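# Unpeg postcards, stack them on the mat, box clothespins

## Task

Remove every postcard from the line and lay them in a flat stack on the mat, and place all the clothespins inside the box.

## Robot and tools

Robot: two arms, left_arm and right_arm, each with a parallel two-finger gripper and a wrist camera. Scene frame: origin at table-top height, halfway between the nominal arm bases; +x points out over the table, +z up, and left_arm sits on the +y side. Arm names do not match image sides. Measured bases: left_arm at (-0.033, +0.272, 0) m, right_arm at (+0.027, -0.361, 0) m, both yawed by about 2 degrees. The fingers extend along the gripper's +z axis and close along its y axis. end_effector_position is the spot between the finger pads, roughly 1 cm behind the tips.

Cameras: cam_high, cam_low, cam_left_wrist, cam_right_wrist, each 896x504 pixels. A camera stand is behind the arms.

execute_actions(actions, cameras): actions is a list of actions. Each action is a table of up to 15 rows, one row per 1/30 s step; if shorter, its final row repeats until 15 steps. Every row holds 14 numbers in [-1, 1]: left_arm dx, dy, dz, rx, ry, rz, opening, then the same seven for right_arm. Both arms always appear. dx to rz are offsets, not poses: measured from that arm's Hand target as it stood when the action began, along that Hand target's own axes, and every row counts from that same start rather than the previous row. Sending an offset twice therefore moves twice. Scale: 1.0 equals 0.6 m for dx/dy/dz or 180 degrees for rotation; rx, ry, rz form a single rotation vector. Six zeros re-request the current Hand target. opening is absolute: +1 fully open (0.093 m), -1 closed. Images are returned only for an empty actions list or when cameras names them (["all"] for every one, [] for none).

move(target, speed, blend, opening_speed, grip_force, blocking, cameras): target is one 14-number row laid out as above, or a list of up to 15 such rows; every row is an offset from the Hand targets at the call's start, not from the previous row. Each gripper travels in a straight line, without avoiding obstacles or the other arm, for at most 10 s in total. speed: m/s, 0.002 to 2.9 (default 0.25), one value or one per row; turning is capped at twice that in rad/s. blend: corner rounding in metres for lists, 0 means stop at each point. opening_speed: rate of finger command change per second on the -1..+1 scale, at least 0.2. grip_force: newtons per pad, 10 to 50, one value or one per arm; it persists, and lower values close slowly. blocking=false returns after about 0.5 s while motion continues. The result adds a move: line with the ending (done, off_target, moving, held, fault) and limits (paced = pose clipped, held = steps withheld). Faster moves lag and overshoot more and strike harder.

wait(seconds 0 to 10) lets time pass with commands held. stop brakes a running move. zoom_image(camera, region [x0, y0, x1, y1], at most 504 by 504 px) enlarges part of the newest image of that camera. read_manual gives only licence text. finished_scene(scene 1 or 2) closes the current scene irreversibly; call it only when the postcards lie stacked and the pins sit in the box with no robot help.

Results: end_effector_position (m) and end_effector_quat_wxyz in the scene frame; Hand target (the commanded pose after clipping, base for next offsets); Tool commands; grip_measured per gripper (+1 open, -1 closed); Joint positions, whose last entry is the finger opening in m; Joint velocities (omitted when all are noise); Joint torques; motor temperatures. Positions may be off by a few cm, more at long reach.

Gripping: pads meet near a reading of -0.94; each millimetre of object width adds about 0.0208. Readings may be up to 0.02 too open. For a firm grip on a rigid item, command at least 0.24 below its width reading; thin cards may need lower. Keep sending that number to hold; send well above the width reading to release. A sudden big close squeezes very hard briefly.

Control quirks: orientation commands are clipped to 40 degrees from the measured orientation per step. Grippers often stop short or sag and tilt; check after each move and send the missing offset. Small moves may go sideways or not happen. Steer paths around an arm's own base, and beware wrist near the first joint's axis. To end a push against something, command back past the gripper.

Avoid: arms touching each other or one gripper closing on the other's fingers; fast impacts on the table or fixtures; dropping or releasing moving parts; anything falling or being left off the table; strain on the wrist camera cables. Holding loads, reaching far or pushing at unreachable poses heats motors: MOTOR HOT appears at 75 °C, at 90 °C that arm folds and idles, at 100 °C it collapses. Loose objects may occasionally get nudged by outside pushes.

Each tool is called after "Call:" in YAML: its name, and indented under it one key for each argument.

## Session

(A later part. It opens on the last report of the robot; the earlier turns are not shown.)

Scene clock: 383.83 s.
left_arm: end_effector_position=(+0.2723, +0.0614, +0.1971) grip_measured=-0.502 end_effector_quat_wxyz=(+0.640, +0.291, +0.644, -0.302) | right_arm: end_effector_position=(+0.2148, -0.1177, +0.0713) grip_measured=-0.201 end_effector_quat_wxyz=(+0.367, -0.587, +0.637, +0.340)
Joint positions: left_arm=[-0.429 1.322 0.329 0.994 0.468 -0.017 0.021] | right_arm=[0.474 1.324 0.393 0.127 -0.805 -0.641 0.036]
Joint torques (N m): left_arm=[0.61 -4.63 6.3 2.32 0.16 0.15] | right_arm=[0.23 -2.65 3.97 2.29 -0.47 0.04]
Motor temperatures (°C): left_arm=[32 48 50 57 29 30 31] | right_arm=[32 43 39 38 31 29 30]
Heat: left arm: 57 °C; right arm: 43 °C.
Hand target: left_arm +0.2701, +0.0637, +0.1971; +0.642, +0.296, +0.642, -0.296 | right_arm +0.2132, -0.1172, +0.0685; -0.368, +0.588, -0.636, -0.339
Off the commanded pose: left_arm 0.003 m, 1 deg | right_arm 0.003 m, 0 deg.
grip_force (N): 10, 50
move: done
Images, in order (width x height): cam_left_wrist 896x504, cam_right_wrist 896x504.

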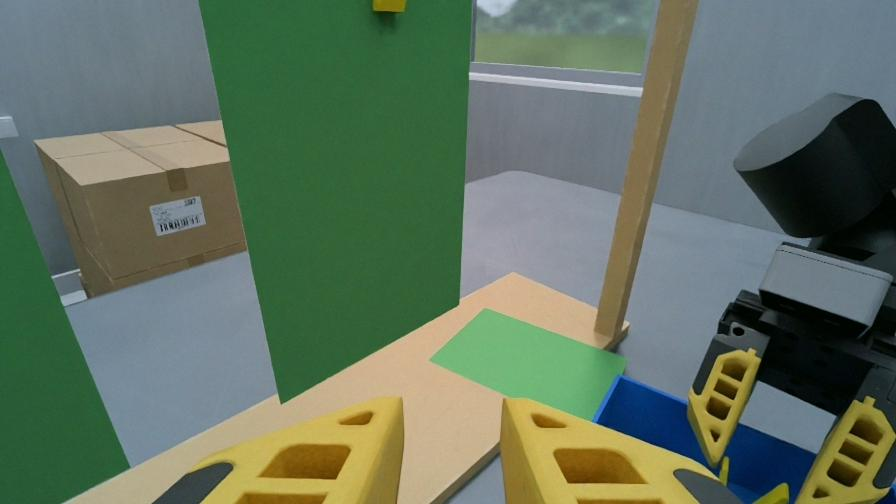

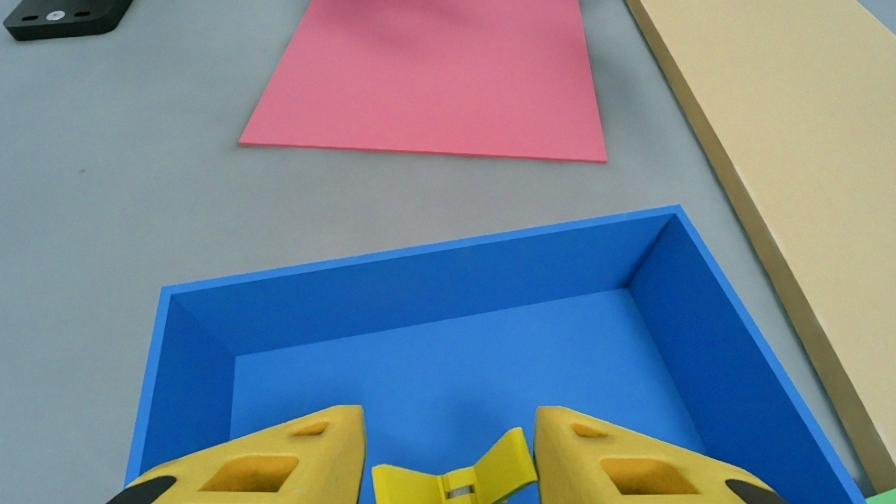

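Call:
move:
  target:
    - [0,0,0,0,0,0,-0.5,-0.2165,0,-0.125,0,0,0,0.2]
    - [0,0,0,0,0,0,-0.5,-0.0358,-0.0598,-0.2427,0.3186,-0.2345,0.6706,0.2]
  speed: 0.3
  blend: [0.03,0]
  cameras: ["all"]

Scene clock: 428.07 s.
left_arm: end_effector_position=(+0.2723, +0.0614, +0.1971) grip_measured=-0.502 end_effector_quat_wxyz=(+0.640, +0.291, +0.644, -0.302) | right_arm: end_effector_position=(+0.2348, -0.2337, +0.1477) grip_measured=+0.199 end_effector_quat_wxyz=(+0.246, +0.545, +0.732, +0.328)
Joint positions: left_arm=[-0.429 1.322 0.329 0.994 0.468 -0.017 0.021] | right_arm=[0.78 0.731 0.581 -0.648 0.386 1.935 0.055]
Joint torques (N m): left_arm=[0.73 -4.57 5.93 2.29 0.19 0.15] | right_arm=[-0.61 0.13 8.44 2.09 0.42 0.1]
Motor temperatures (°C): left_arm=[32 44 50 57 29 30 31] | right_arm=[32 41 38 40 31 29 30]
Heat: left arm: 57 °C; right arm: 41 °C.
Hand target: left_arm +0.2701, +0.0637, +0.1971; +0.642, +0.296, +0.642, -0.296 | right_arm +0.2398, -0.2351, +0.1598; +0.257, +0.552, +0.719, +0.335
Off the commanded pose: left_arm 0.003 m, 1 deg | right_arm 0.013 m, 2 deg.
grip_force (N): 10, 50
move: off_target (right_arm)

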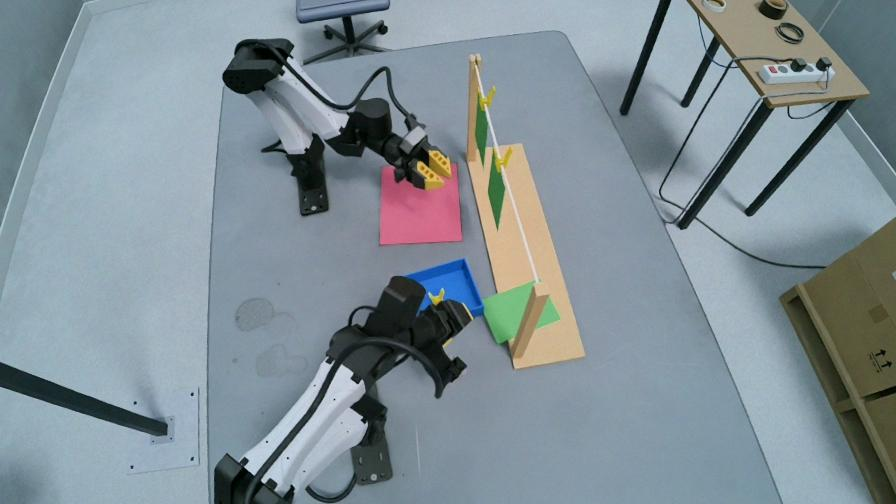

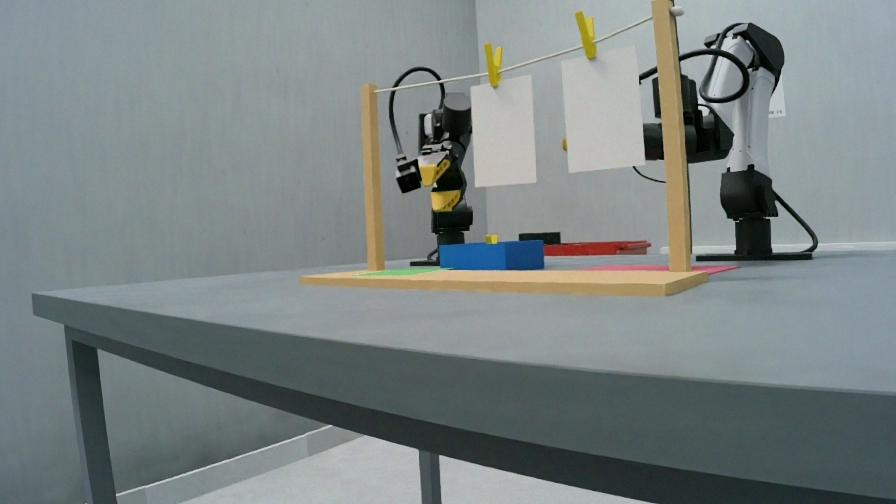

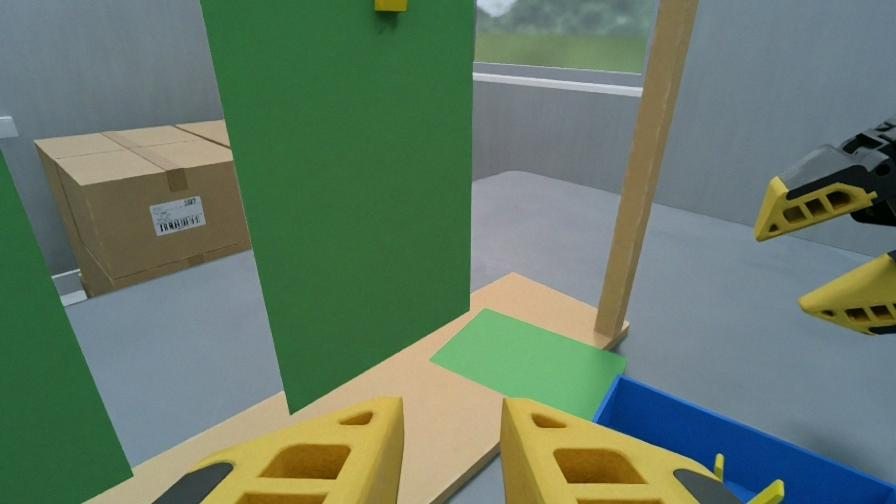

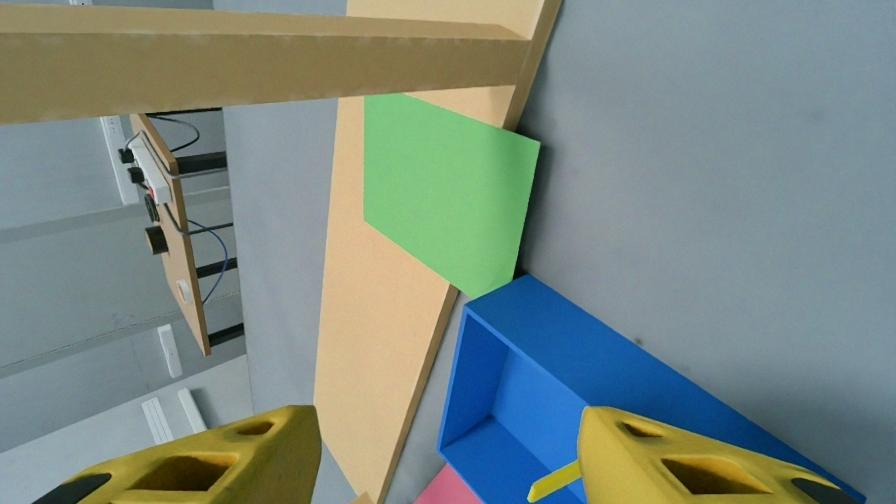

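Call:
zoom_image:
  camera: "cam_right_wrist"
  region: [400, 80, 600, 330]

Call:
zoom_image:
  camera: "cam_left_wrist"
  region: [400, 280, 680, 440]

Scaled by 2.016.

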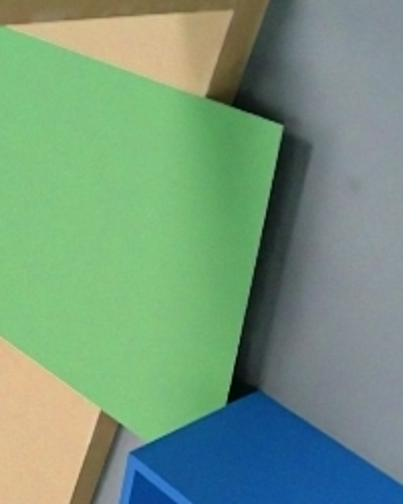

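Scaled by 1.800.

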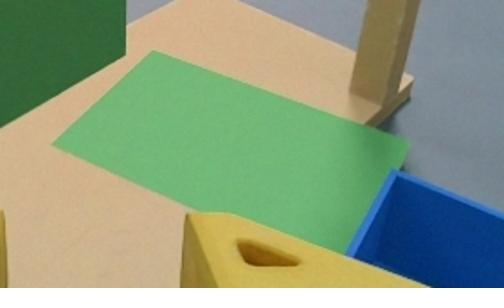

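Call:
move:
  target: [0,0,0,0,0,0,-0.5,-0.0048,-0.1015,0.1897,0.0833,0,0,-0.6]
  speed: 0.15
  cameras: ["all"]

Scene clock: 466.27 s.
left_arm: end_effector_position=(+0.2723, +0.0614, +0.1971) grip_measured=-0.502 end_effector_quat_wxyz=(+0.640, +0.291, +0.644, -0.302) | right_arm: end_effector_position=(+0.2854, -0.2251, +0.0418) grip_measured=-0.598 end_effector_quat_wxyz=(+0.182, +0.581, +0.757, +0.237)
Joint positions: left_arm=[-0.429 1.322 0.329 0.994 0.468 -0.017 0.021] | right_arm=[0.559 1.255 0.508 -0.243 0.188 1.846 0.016]
Joint torques (N m): left_arm=[0.68 -4.7 6.16 2.29 0.19 0.11] | right_arm=[-0.91 -2.36 4.81 2.03 0.02 -0.08]
Motor temperatures (°C): left_arm=[32 43 49 57 29 30 31] | right_arm=[32 40 40 40 31 29 30]
Heat: left arm: 57 °C; right arm: 40 °C.
Hand target: left_arm +0.2701, +0.0637, +0.1971; +0.642, +0.296, +0.642, -0.296 | right_arm +0.2869, -0.2254, +0.0399; +0.182, +0.581, +0.757, +0.239
Off the commanded pose: left_arm 0.003 m, 1 deg | right_arm 0.002 m, 0 deg.
grip_force (N): 10, 50
move: done

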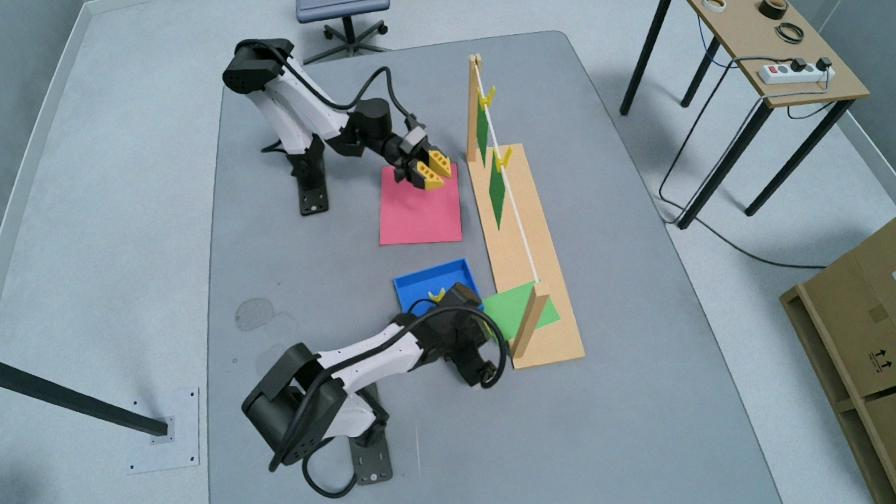

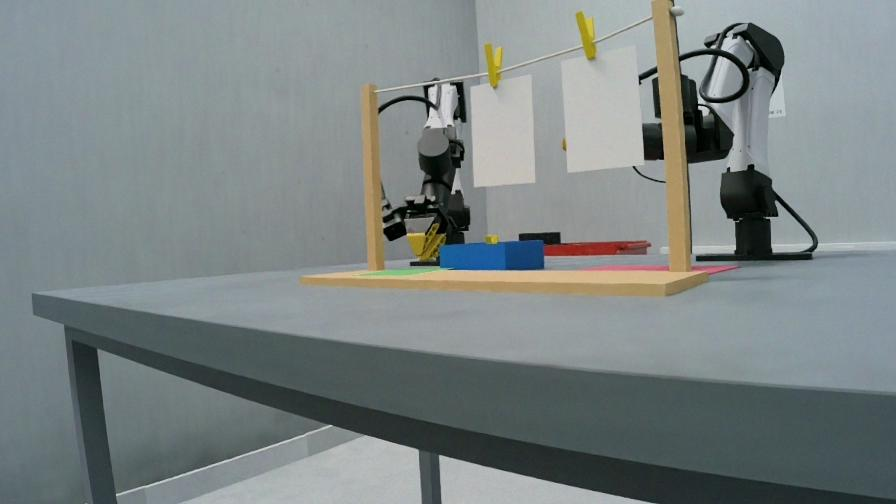

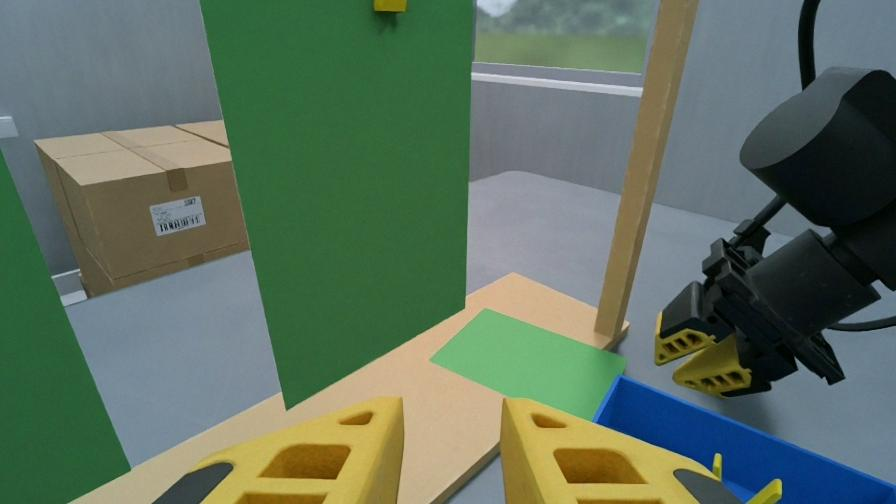

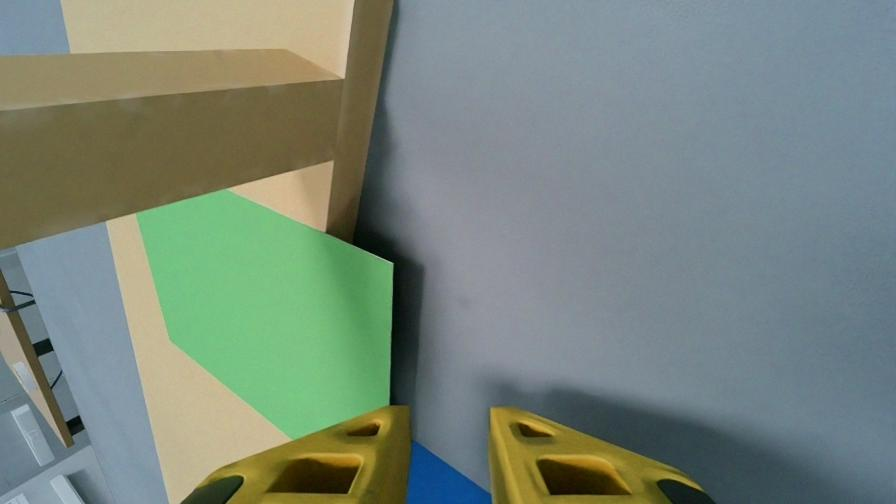

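Call:
move:
  target: [0,0,0,0,0,0,-0.5,0.0008,-0.0017,0.044,0,0,0,-0.6]
  speed: 0.05
  cameras: ["cam_right_wrist"]

Scene clock: 493.57 s.
left_arm: end_effector_position=(+0.2723, +0.0614, +0.1971) grip_measured=-0.502 end_effector_quat_wxyz=(+0.640, +0.291, +0.644, -0.302) | right_arm: end_effector_position=(+0.3001, -0.2195, +0.0207) grip_measured=-0.598 end_effector_quat_wxyz=(+0.182, +0.581, +0.757, +0.238)
Joint positions: left_arm=[-0.429 1.322 0.329 0.994 0.468 -0.017 0.021] | right_arm=[0.541 1.39 0.5 -0.094 0.176 1.83 0.016]
Joint torques (N m): left_arm=[0.76 -4.59 6.46 2.32 0.19 0.12] | right_arm=[-1.03 -3.12 4.07 2.06 0.01 -0.09]
Motor temperatures (°C): left_arm=[32 42 49 57 29 29 31] | right_arm=[32 40 39 40 31 29 30]
Heat: left arm: 57 °C; right arm: 40 °C.
Hand target: left_arm +0.2701, +0.0637, +0.1971; +0.642, +0.296, +0.642, -0.296 | right_arm +0.3005, -0.2213, +0.0177; +0.182, +0.581, +0.757, +0.239
Off the commanded pose: left_arm 0.003 m, 1 deg | right_arm 0.003 m, 0 deg.
grip_force (N): 10, 50
move: done
Images, in order (width x height): cam_right_wrist 896x504.

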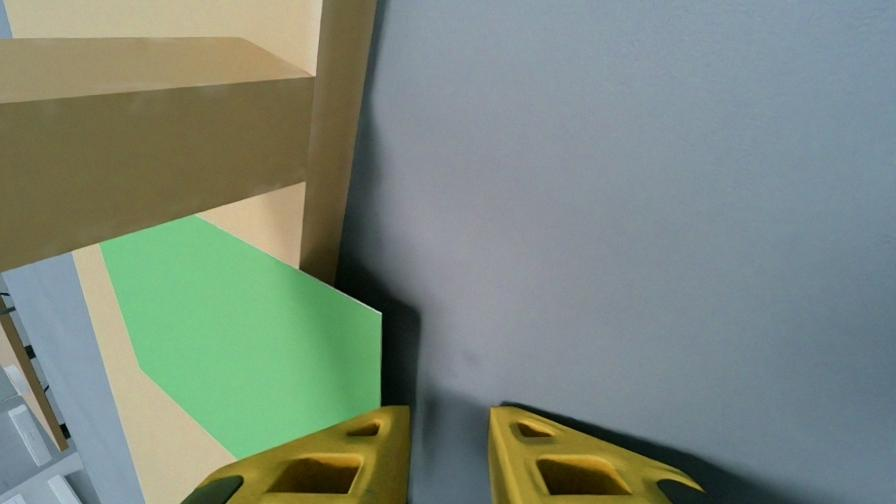

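Call:
move:
  target: [0,0,0,0,0,0,-0.5,0.0003,0.0397,0.0307,0,0,0,-0.6]
  speed: 0.05
  cameras: ["cam_right_wrist","cam_left_wrist"]

Scene clock: 506.27 s.
left_arm: end_effector_position=(+0.2723, +0.0614, +0.1971) grip_measured=-0.502 end_effector_quat_wxyz=(+0.640, +0.291, +0.644, -0.302) | right_arm: end_effector_position=(+0.3025, -0.2199, +0.0164) grip_measured=-0.599 end_effector_quat_wxyz=(+0.160, +0.580, +0.772, +0.207)
Joint positions: left_arm=[-0.429 1.322 0.329 0.994 0.468 -0.017 0.021] | right_arm=[0.517 1.446 0.573 -0.186 0.141 1.802 0.016]
Joint torques (N m): left_arm=[1.02 -4.64 6.32 2.36 0.16 0.24] | right_arm=[-2.1 0.32 5.79 3.16 0.2 -0.1]
Motor temperatures (°C): left_arm=[32 42 49 57 29 29 31] | right_arm=[32 40 39 40 31 29 30]
Heat: left arm: 57 °C; right arm: 40 °C.
Hand target: left_arm +0.2701, +0.0637, +0.1971; +0.642, +0.296, +0.642, -0.296 | right_arm +0.3295, -0.2133, +0.0163; +0.182, +0.581, +0.757, +0.239
Off the commanded pose: left_arm 0.003 m, 1 deg | right_arm 0.028 m, 5 deg.
grip_force (N): 10, 50
move: off_target (right_arm)
Images, in order (width x height): cam_left_wrist 896x504, cam_right_wrist 896x504.

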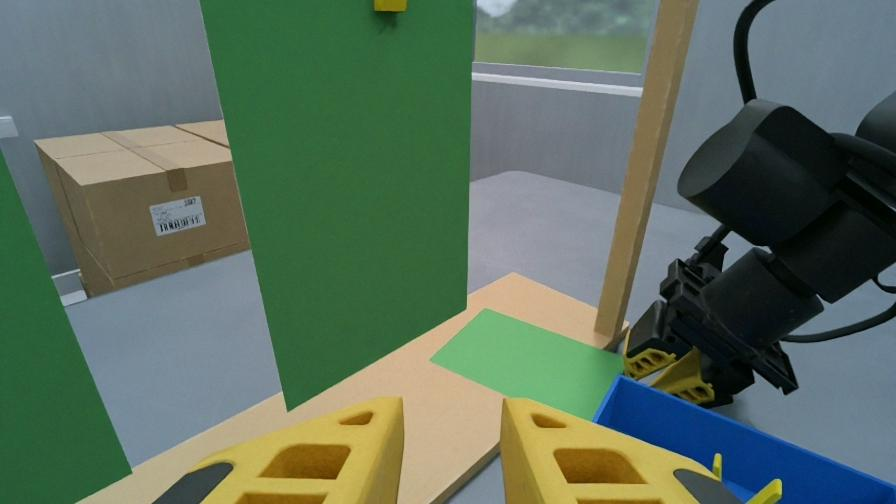

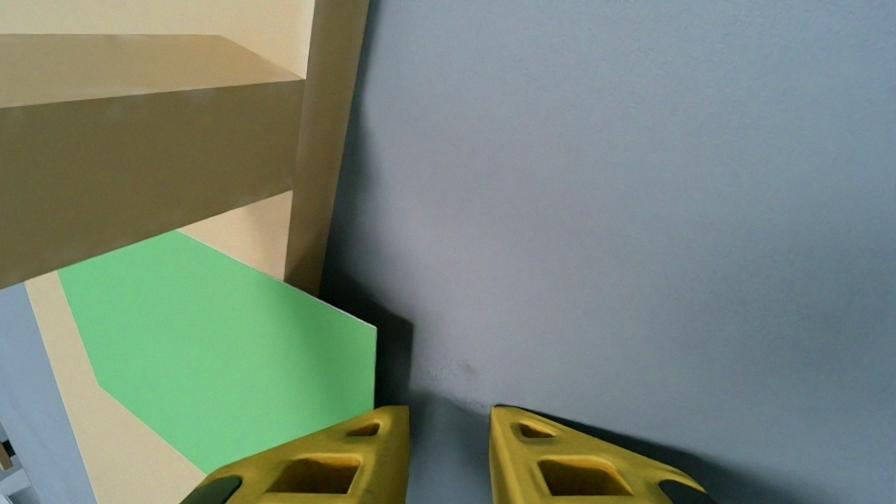

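Call:
move:
  target: [0,0,0,0,0,0,-0.5,0.0012,-0.0338,-0.04,0,0,0,-0.6]
  speed: 0.08
  cameras: ["all"]

Scene clock: 522.50 s.
left_arm: end_effector_position=(+0.2723, +0.0614, +0.1971) grip_measured=-0.502 end_effector_quat_wxyz=(+0.640, +0.291, +0.644, -0.302) | right_arm: end_effector_position=(+0.2975, -0.2194, +0.0200) grip_measured=-0.599 end_effector_quat_wxyz=(+0.169, +0.579, +0.763, +0.231)
Joint positions: left_arm=[-0.429 1.322 0.329 0.994 0.468 -0.017 0.021] | right_arm=[0.532 1.391 0.515 -0.133 0.15 1.82 0.016]
Joint torques (N m): left_arm=[0.62 -4.82 6.12 2.36 0.14 0.15] | right_arm=[0.29 -4.94 4.14 2 0.33 0.08]
Motor temperatures (°C): left_arm=[32 42 49 57 29 29 31] | right_arm=[32 40 39 43 31 29 30]
Heat: left arm: 57 °C; right arm: 43 °C.
Hand target: left_arm +0.2701, +0.0637, +0.1971; +0.642, +0.296, +0.642, -0.296 | right_arm +0.3000, -0.2204, +0.0244; +0.182, +0.581, +0.757, +0.239
Off the commanded pose: left_arm 0.003 m, 1 deg | right_arm 0.005 m, 2 deg.
grip_force (N): 10, 50
move: done

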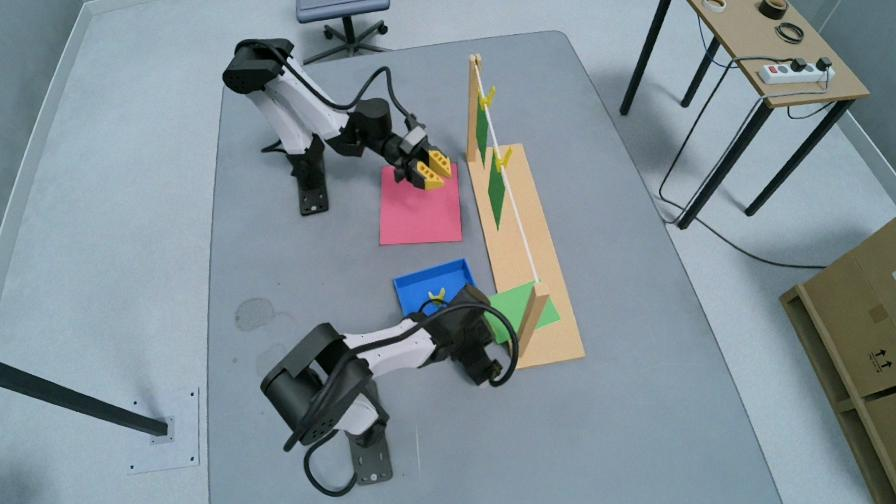

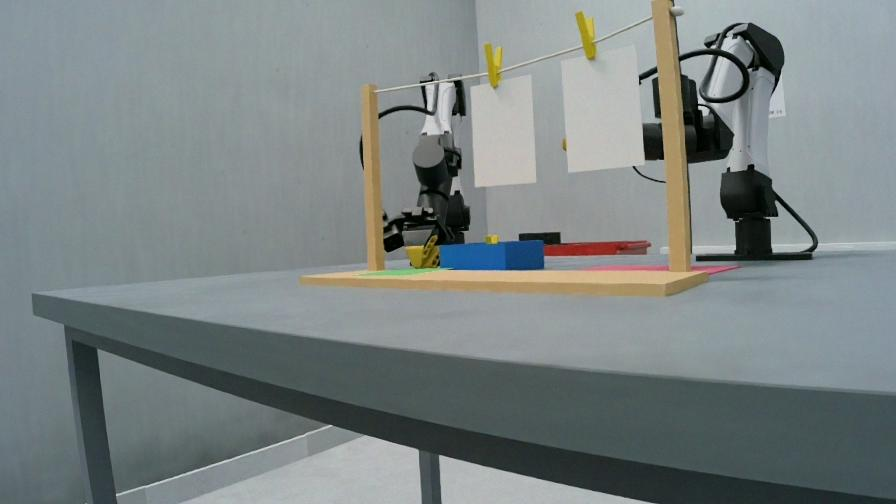

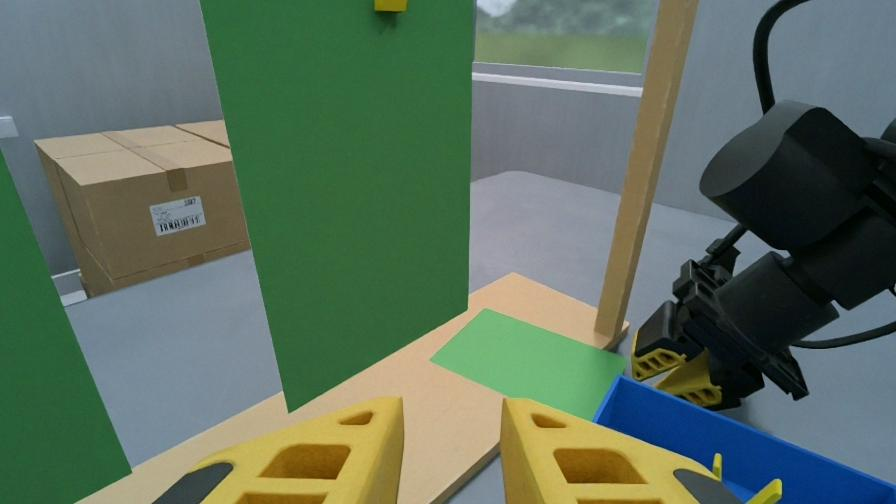

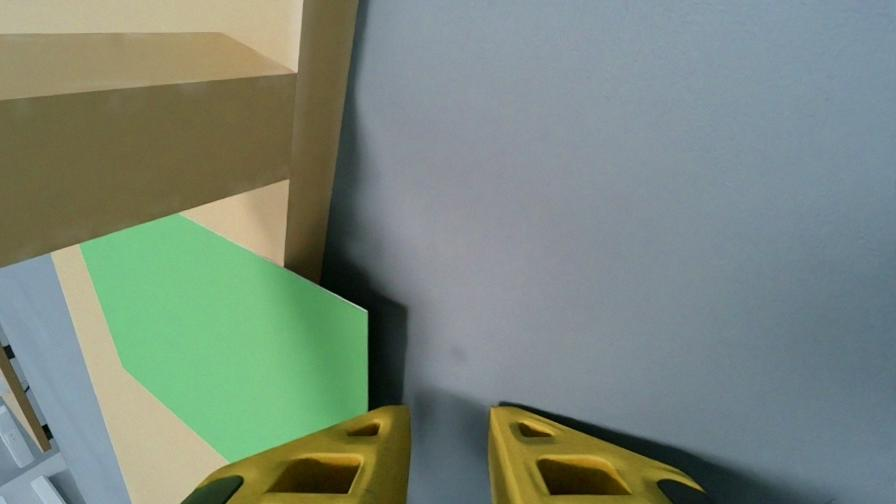

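Call:
move:
  target: [0,0,0,0,0,0,-0.5,-0.0006,0.022,0.0145,0,0,0,-0.6]
  speed: 0.05
  cameras: ["cam_right_wrist"]

Scene clock: 534.23 s.
left_arm: end_effector_position=(+0.2723, +0.0614, +0.1971) grip_measured=-0.502 end_effector_quat_wxyz=(+0.640, +0.291, +0.644, -0.302) | right_arm: end_effector_position=(+0.2997, -0.2192, +0.0183) grip_measured=-0.599 end_effector_quat_wxyz=(+0.168, +0.579, +0.765, +0.224)
Joint positions: left_arm=[-0.429 1.322 0.329 0.994 0.468 -0.017 0.021] | right_arm=[0.528 1.412 0.531 -0.14 0.15 1.816 0.016]
Joint torques (N m): left_arm=[0.57 -4.59 6.31 2.3 0.22 0.16] | right_arm=[-1.52 -2.19 6.76 2.22 0.19 -0.09]
Motor temperatures (°C): left_arm=[32 41 49 57 29 29 31] | right_arm=[32 40 39 42 31 29 30]
Heat: left arm: 57 °C; right arm: 42 °C.
Hand target: left_arm +0.2701, +0.0637, +0.1971; +0.642, +0.296, +0.642, -0.296 | right_arm +0.3154, -0.2166, +0.0248; +0.182, +0.581, +0.757, +0.239
Off the commanded pose: left_arm 0.003 m, 1 deg | right_arm 0.017 m, 3 deg.
grip_force (N): 10, 50
move: off_target (right_arm)
Images, in order (width x height): cam_right_wrist 896x504.

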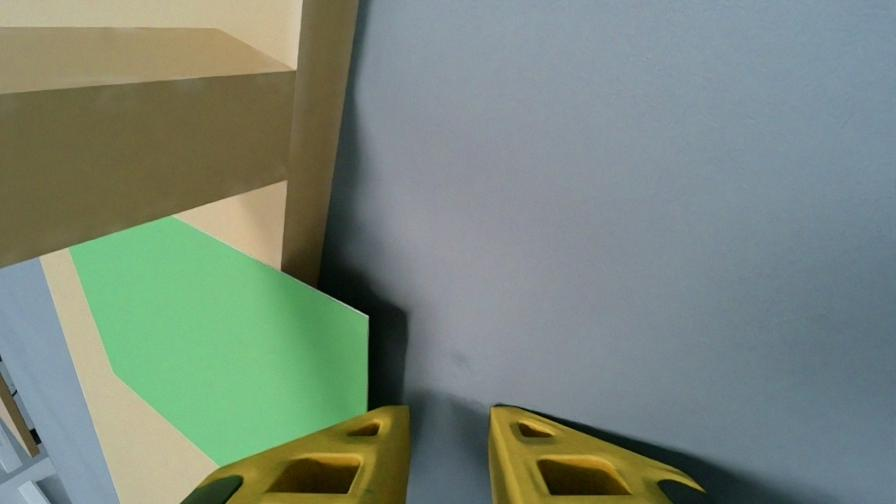

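Call:
move:
  target:
    - [0,0,0,0,0,0,-0.5,0.024,-0.0267,-0.0332,0,0,0,-0.6]
    - [0,0,0,0,0,0,-0.5,0.024,-0.0267,-0.0332,0,-0.0793,0.114,-0.6]
  speed: 0.08
  cameras: ["all"]

Scene clock: 570.30 s.
left_arm: end_effector_position=(+0.2723, +0.0614, +0.1971) grip_measured=-0.502 end_effector_quat_wxyz=(+0.640, +0.291, +0.644, -0.302) | right_arm: end_effector_position=(+0.2806, -0.2119, +0.0247) grip_measured=-0.599 end_effector_quat_wxyz=(+0.189, +0.643, +0.711, +0.216)
Joint positions: left_arm=[-0.429 1.322 0.329 0.994 0.468 -0.017 0.021] | right_arm=[0.675 1.376 0.538 -0.234 0.311 2.099 0.016]
Joint torques (N m): left_arm=[1.06 -4.56 6.3 2.3 0.17 0.13] | right_arm=[-0.98 -3.26 7.01 1.55 0.23 0.09]
Motor temperatures (°C): left_arm=[32 41 48 57 29 29 30] | right_arm=[32 40 39 42 31 29 30]
Heat: left arm: 57 °C; right arm: 42 °C.
Hand target: left_arm +0.2701, +0.0637, +0.1971; +0.642, +0.296, +0.642, -0.296 | right_arm +0.2880, -0.2091, +0.0320; +0.229, +0.731, +0.613, +0.194
Off the commanded pose: left_arm 0.003 m, 1 deg | right_arm 0.011 m, 16 deg.
joint sent to its limit (right arm) — joint 6 (wrist roll), upper limit. The joint targets are off in orientation, not in position.
grip_force (N): 10, 50
move: off_target (right_arm)

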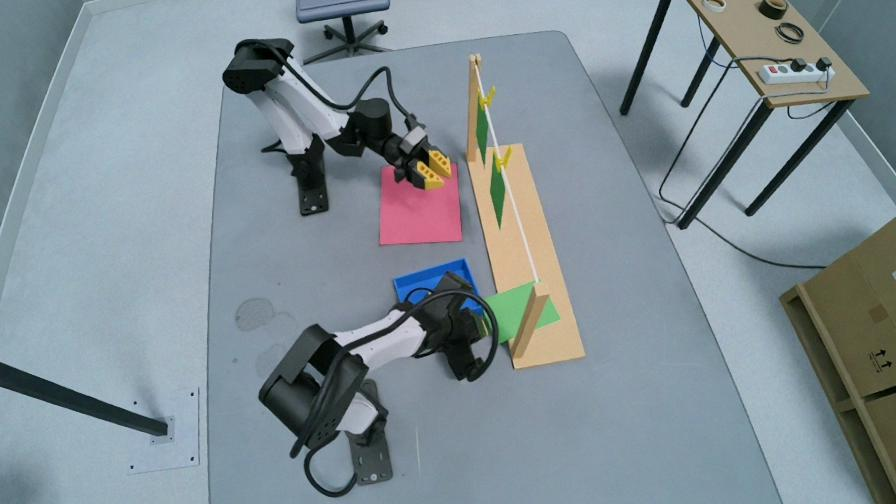

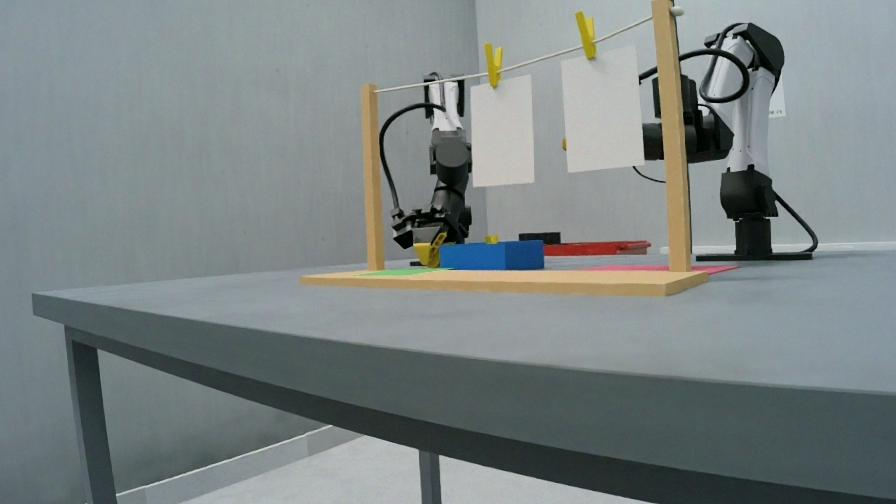

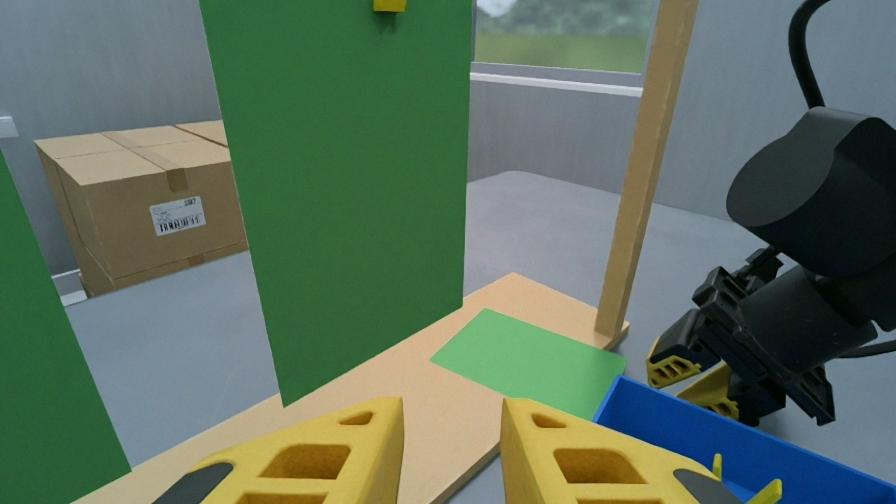

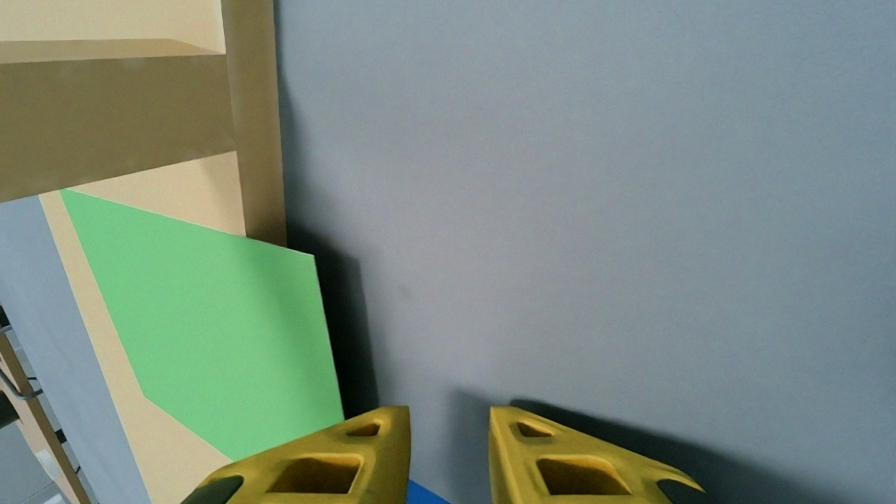

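Call:
move:
  target:
    - [0.1285,-0.2978,0.1043,0.0552,0.2493,0.0229,-1,-0.1103,0.0952,-0.2145,-0.1279,-0.0066,-0.5769,-0.6]
    - [0.2585,-0.2978,0.1043,0.0552,0.2493,0.0229,-1,-0.091,0.0872,-0.1795,0.13,0,0.8536,-0.4]
  speed: [0.35,0.3]
  cameras: ["all"]

Scene clock: 628.50 s.
left_arm: end_effector_position=(+0.1761, -0.1035, +0.0515) grip_measured=-0.958 end_effector_quat_wxyz=(+0.339, +0.466, +0.793, -0.198) | right_arm: end_effector_position=(+0.2574, -0.2641, +0.1408) grip_measured=-0.402 end_effector_quat_wxyz=(-0.236, +0.779, -0.554, +0.174)
Joint positions: left_arm=[-1.095 1.71 0.805 0.14 -0.003 0.001 0] | right_arm=[0.414 0.933 0.756 -0.803 0.072 -1.481 0.026]
Joint torques (N m): left_arm=[0.31 -5.61 6.04 2.2 -0.01 -0.25] | right_arm=[-0.21 -0.87 8.28 1.8 -0.28 -0.06]
Motor temperatures (°C): left_arm=[32 41 48 57 29 29 30] | right_arm=[32 39 42 39 31 29 30]
Heat: left arm: 57 °C; right arm: 42 °C.
Hand target: left_arm +0.1747, -0.1000, +0.0420; +0.331, +0.462, +0.800, -0.192 | right_arm +0.2599, -0.2599, +0.1500; -0.246, +0.781, -0.547, +0.172
Off the commanded pose: left_arm 0.010 m, 1 deg | right_arm 0.011 m, 1 deg.
grip_force (N): 10, 50
move: off_target (right_arm)

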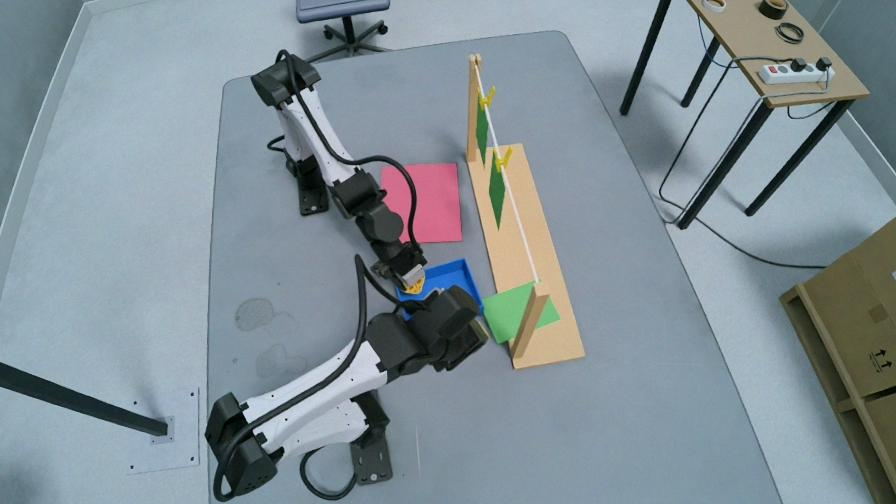

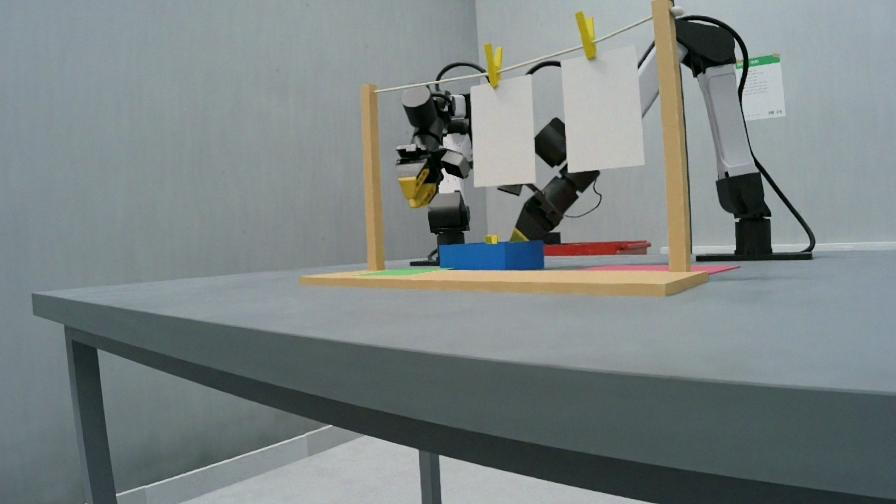

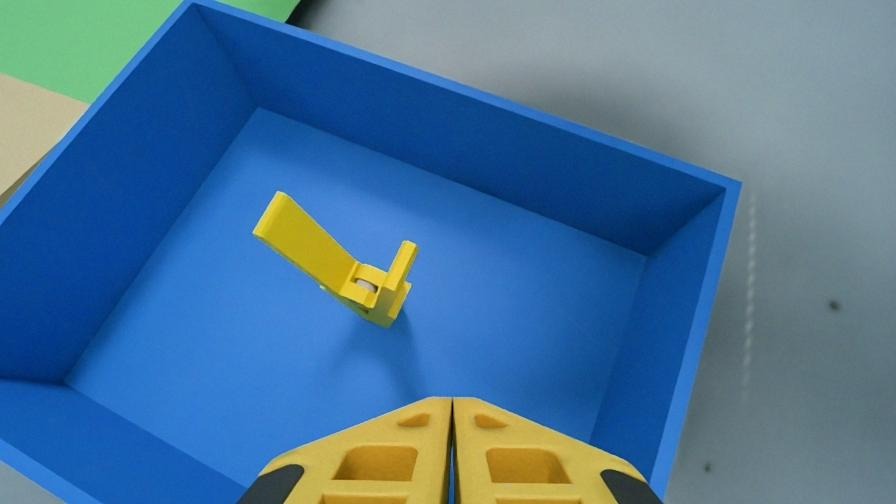

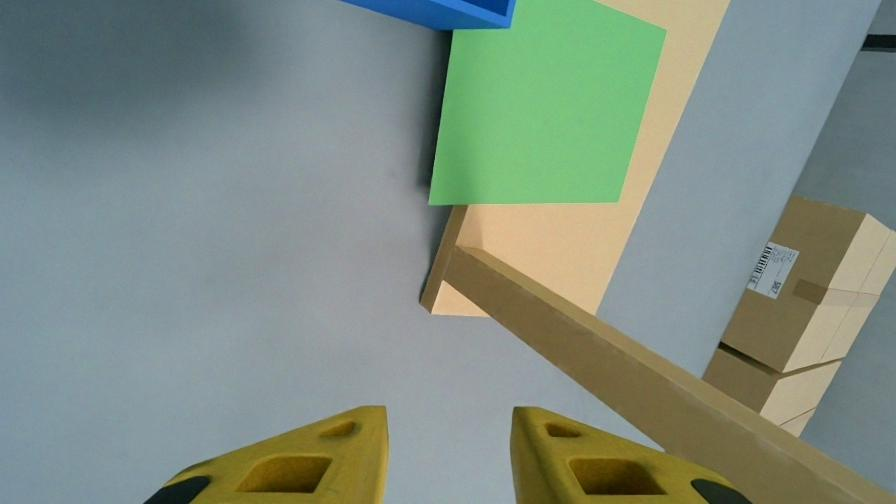

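Call:
move:
  target:
    - [0.0236,0,0.0236,0,0,0,-1,0,0,0,0,0,0,-0.5]
    - [0.0648,-0.101,-0.0178,0,0,0,-1,0,0,0,0,0,0,-0.5]
  speed: 0.06
  cameras: ["cam_left_wrist","cam_right_wrist"]

Scene clock: 644.13 s.
left_arm: end_effector_position=(+0.1175, -0.1172, +0.0446) grip_measured=-0.958 end_effector_quat_wxyz=(+0.372, +0.452, +0.782, -0.211) | right_arm: end_effector_position=(+0.2574, -0.2641, +0.1408) grip_measured=-0.499 end_effector_quat_wxyz=(-0.236, +0.779, -0.554, +0.174)
Joint positions: left_arm=[-1.305 1.695 0.68 0.314 -0.18 -0.141 0] | right_arm=[0.414 0.933 0.756 -0.803 0.072 -1.481 0.021]
Joint torques (N m): left_arm=[-0.47 -6.43 4.4 1.49 0.17 -0.38] | right_arm=[-0.2 -0.87 8.27 1.8 -0.28 -0.05]
Motor temperatures (°C): left_arm=[32 41 47 56 29 29 31] | right_arm=[32 39 43 39 31 29 30]
Heat: left arm: 56 °C; right arm: 43 °C.
Hand target: left_arm +0.1048, -0.0998, +0.0220; +0.331, +0.462, +0.800, -0.191 | right_arm +0.2599, -0.2599, +0.1500; -0.246, +0.781, -0.547, +0.172
Off the commanded pose: left_arm 0.031 m, 6 deg | right_arm 0.010 m, 1 deg.
grip_force (N): 10, 50
move: off_target (left_arm)
Images, in order (width x height): cam_left_wrist 896x504, cam_right_wrist 896x504.

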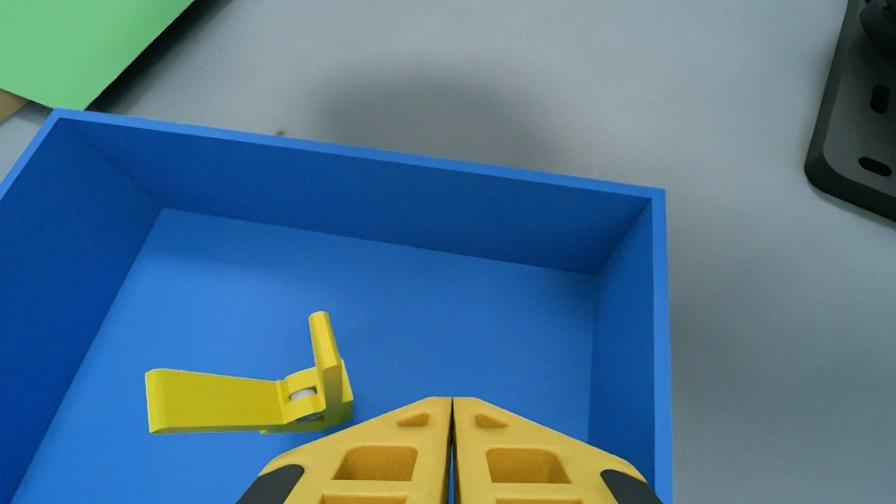

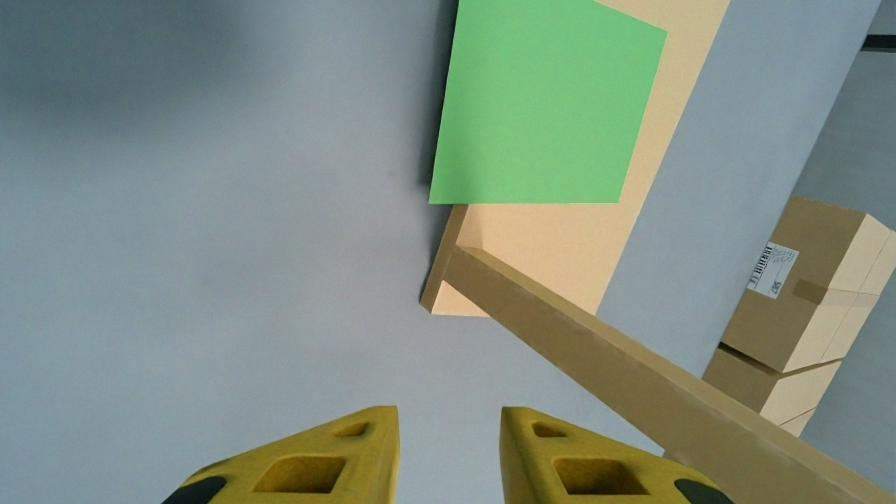

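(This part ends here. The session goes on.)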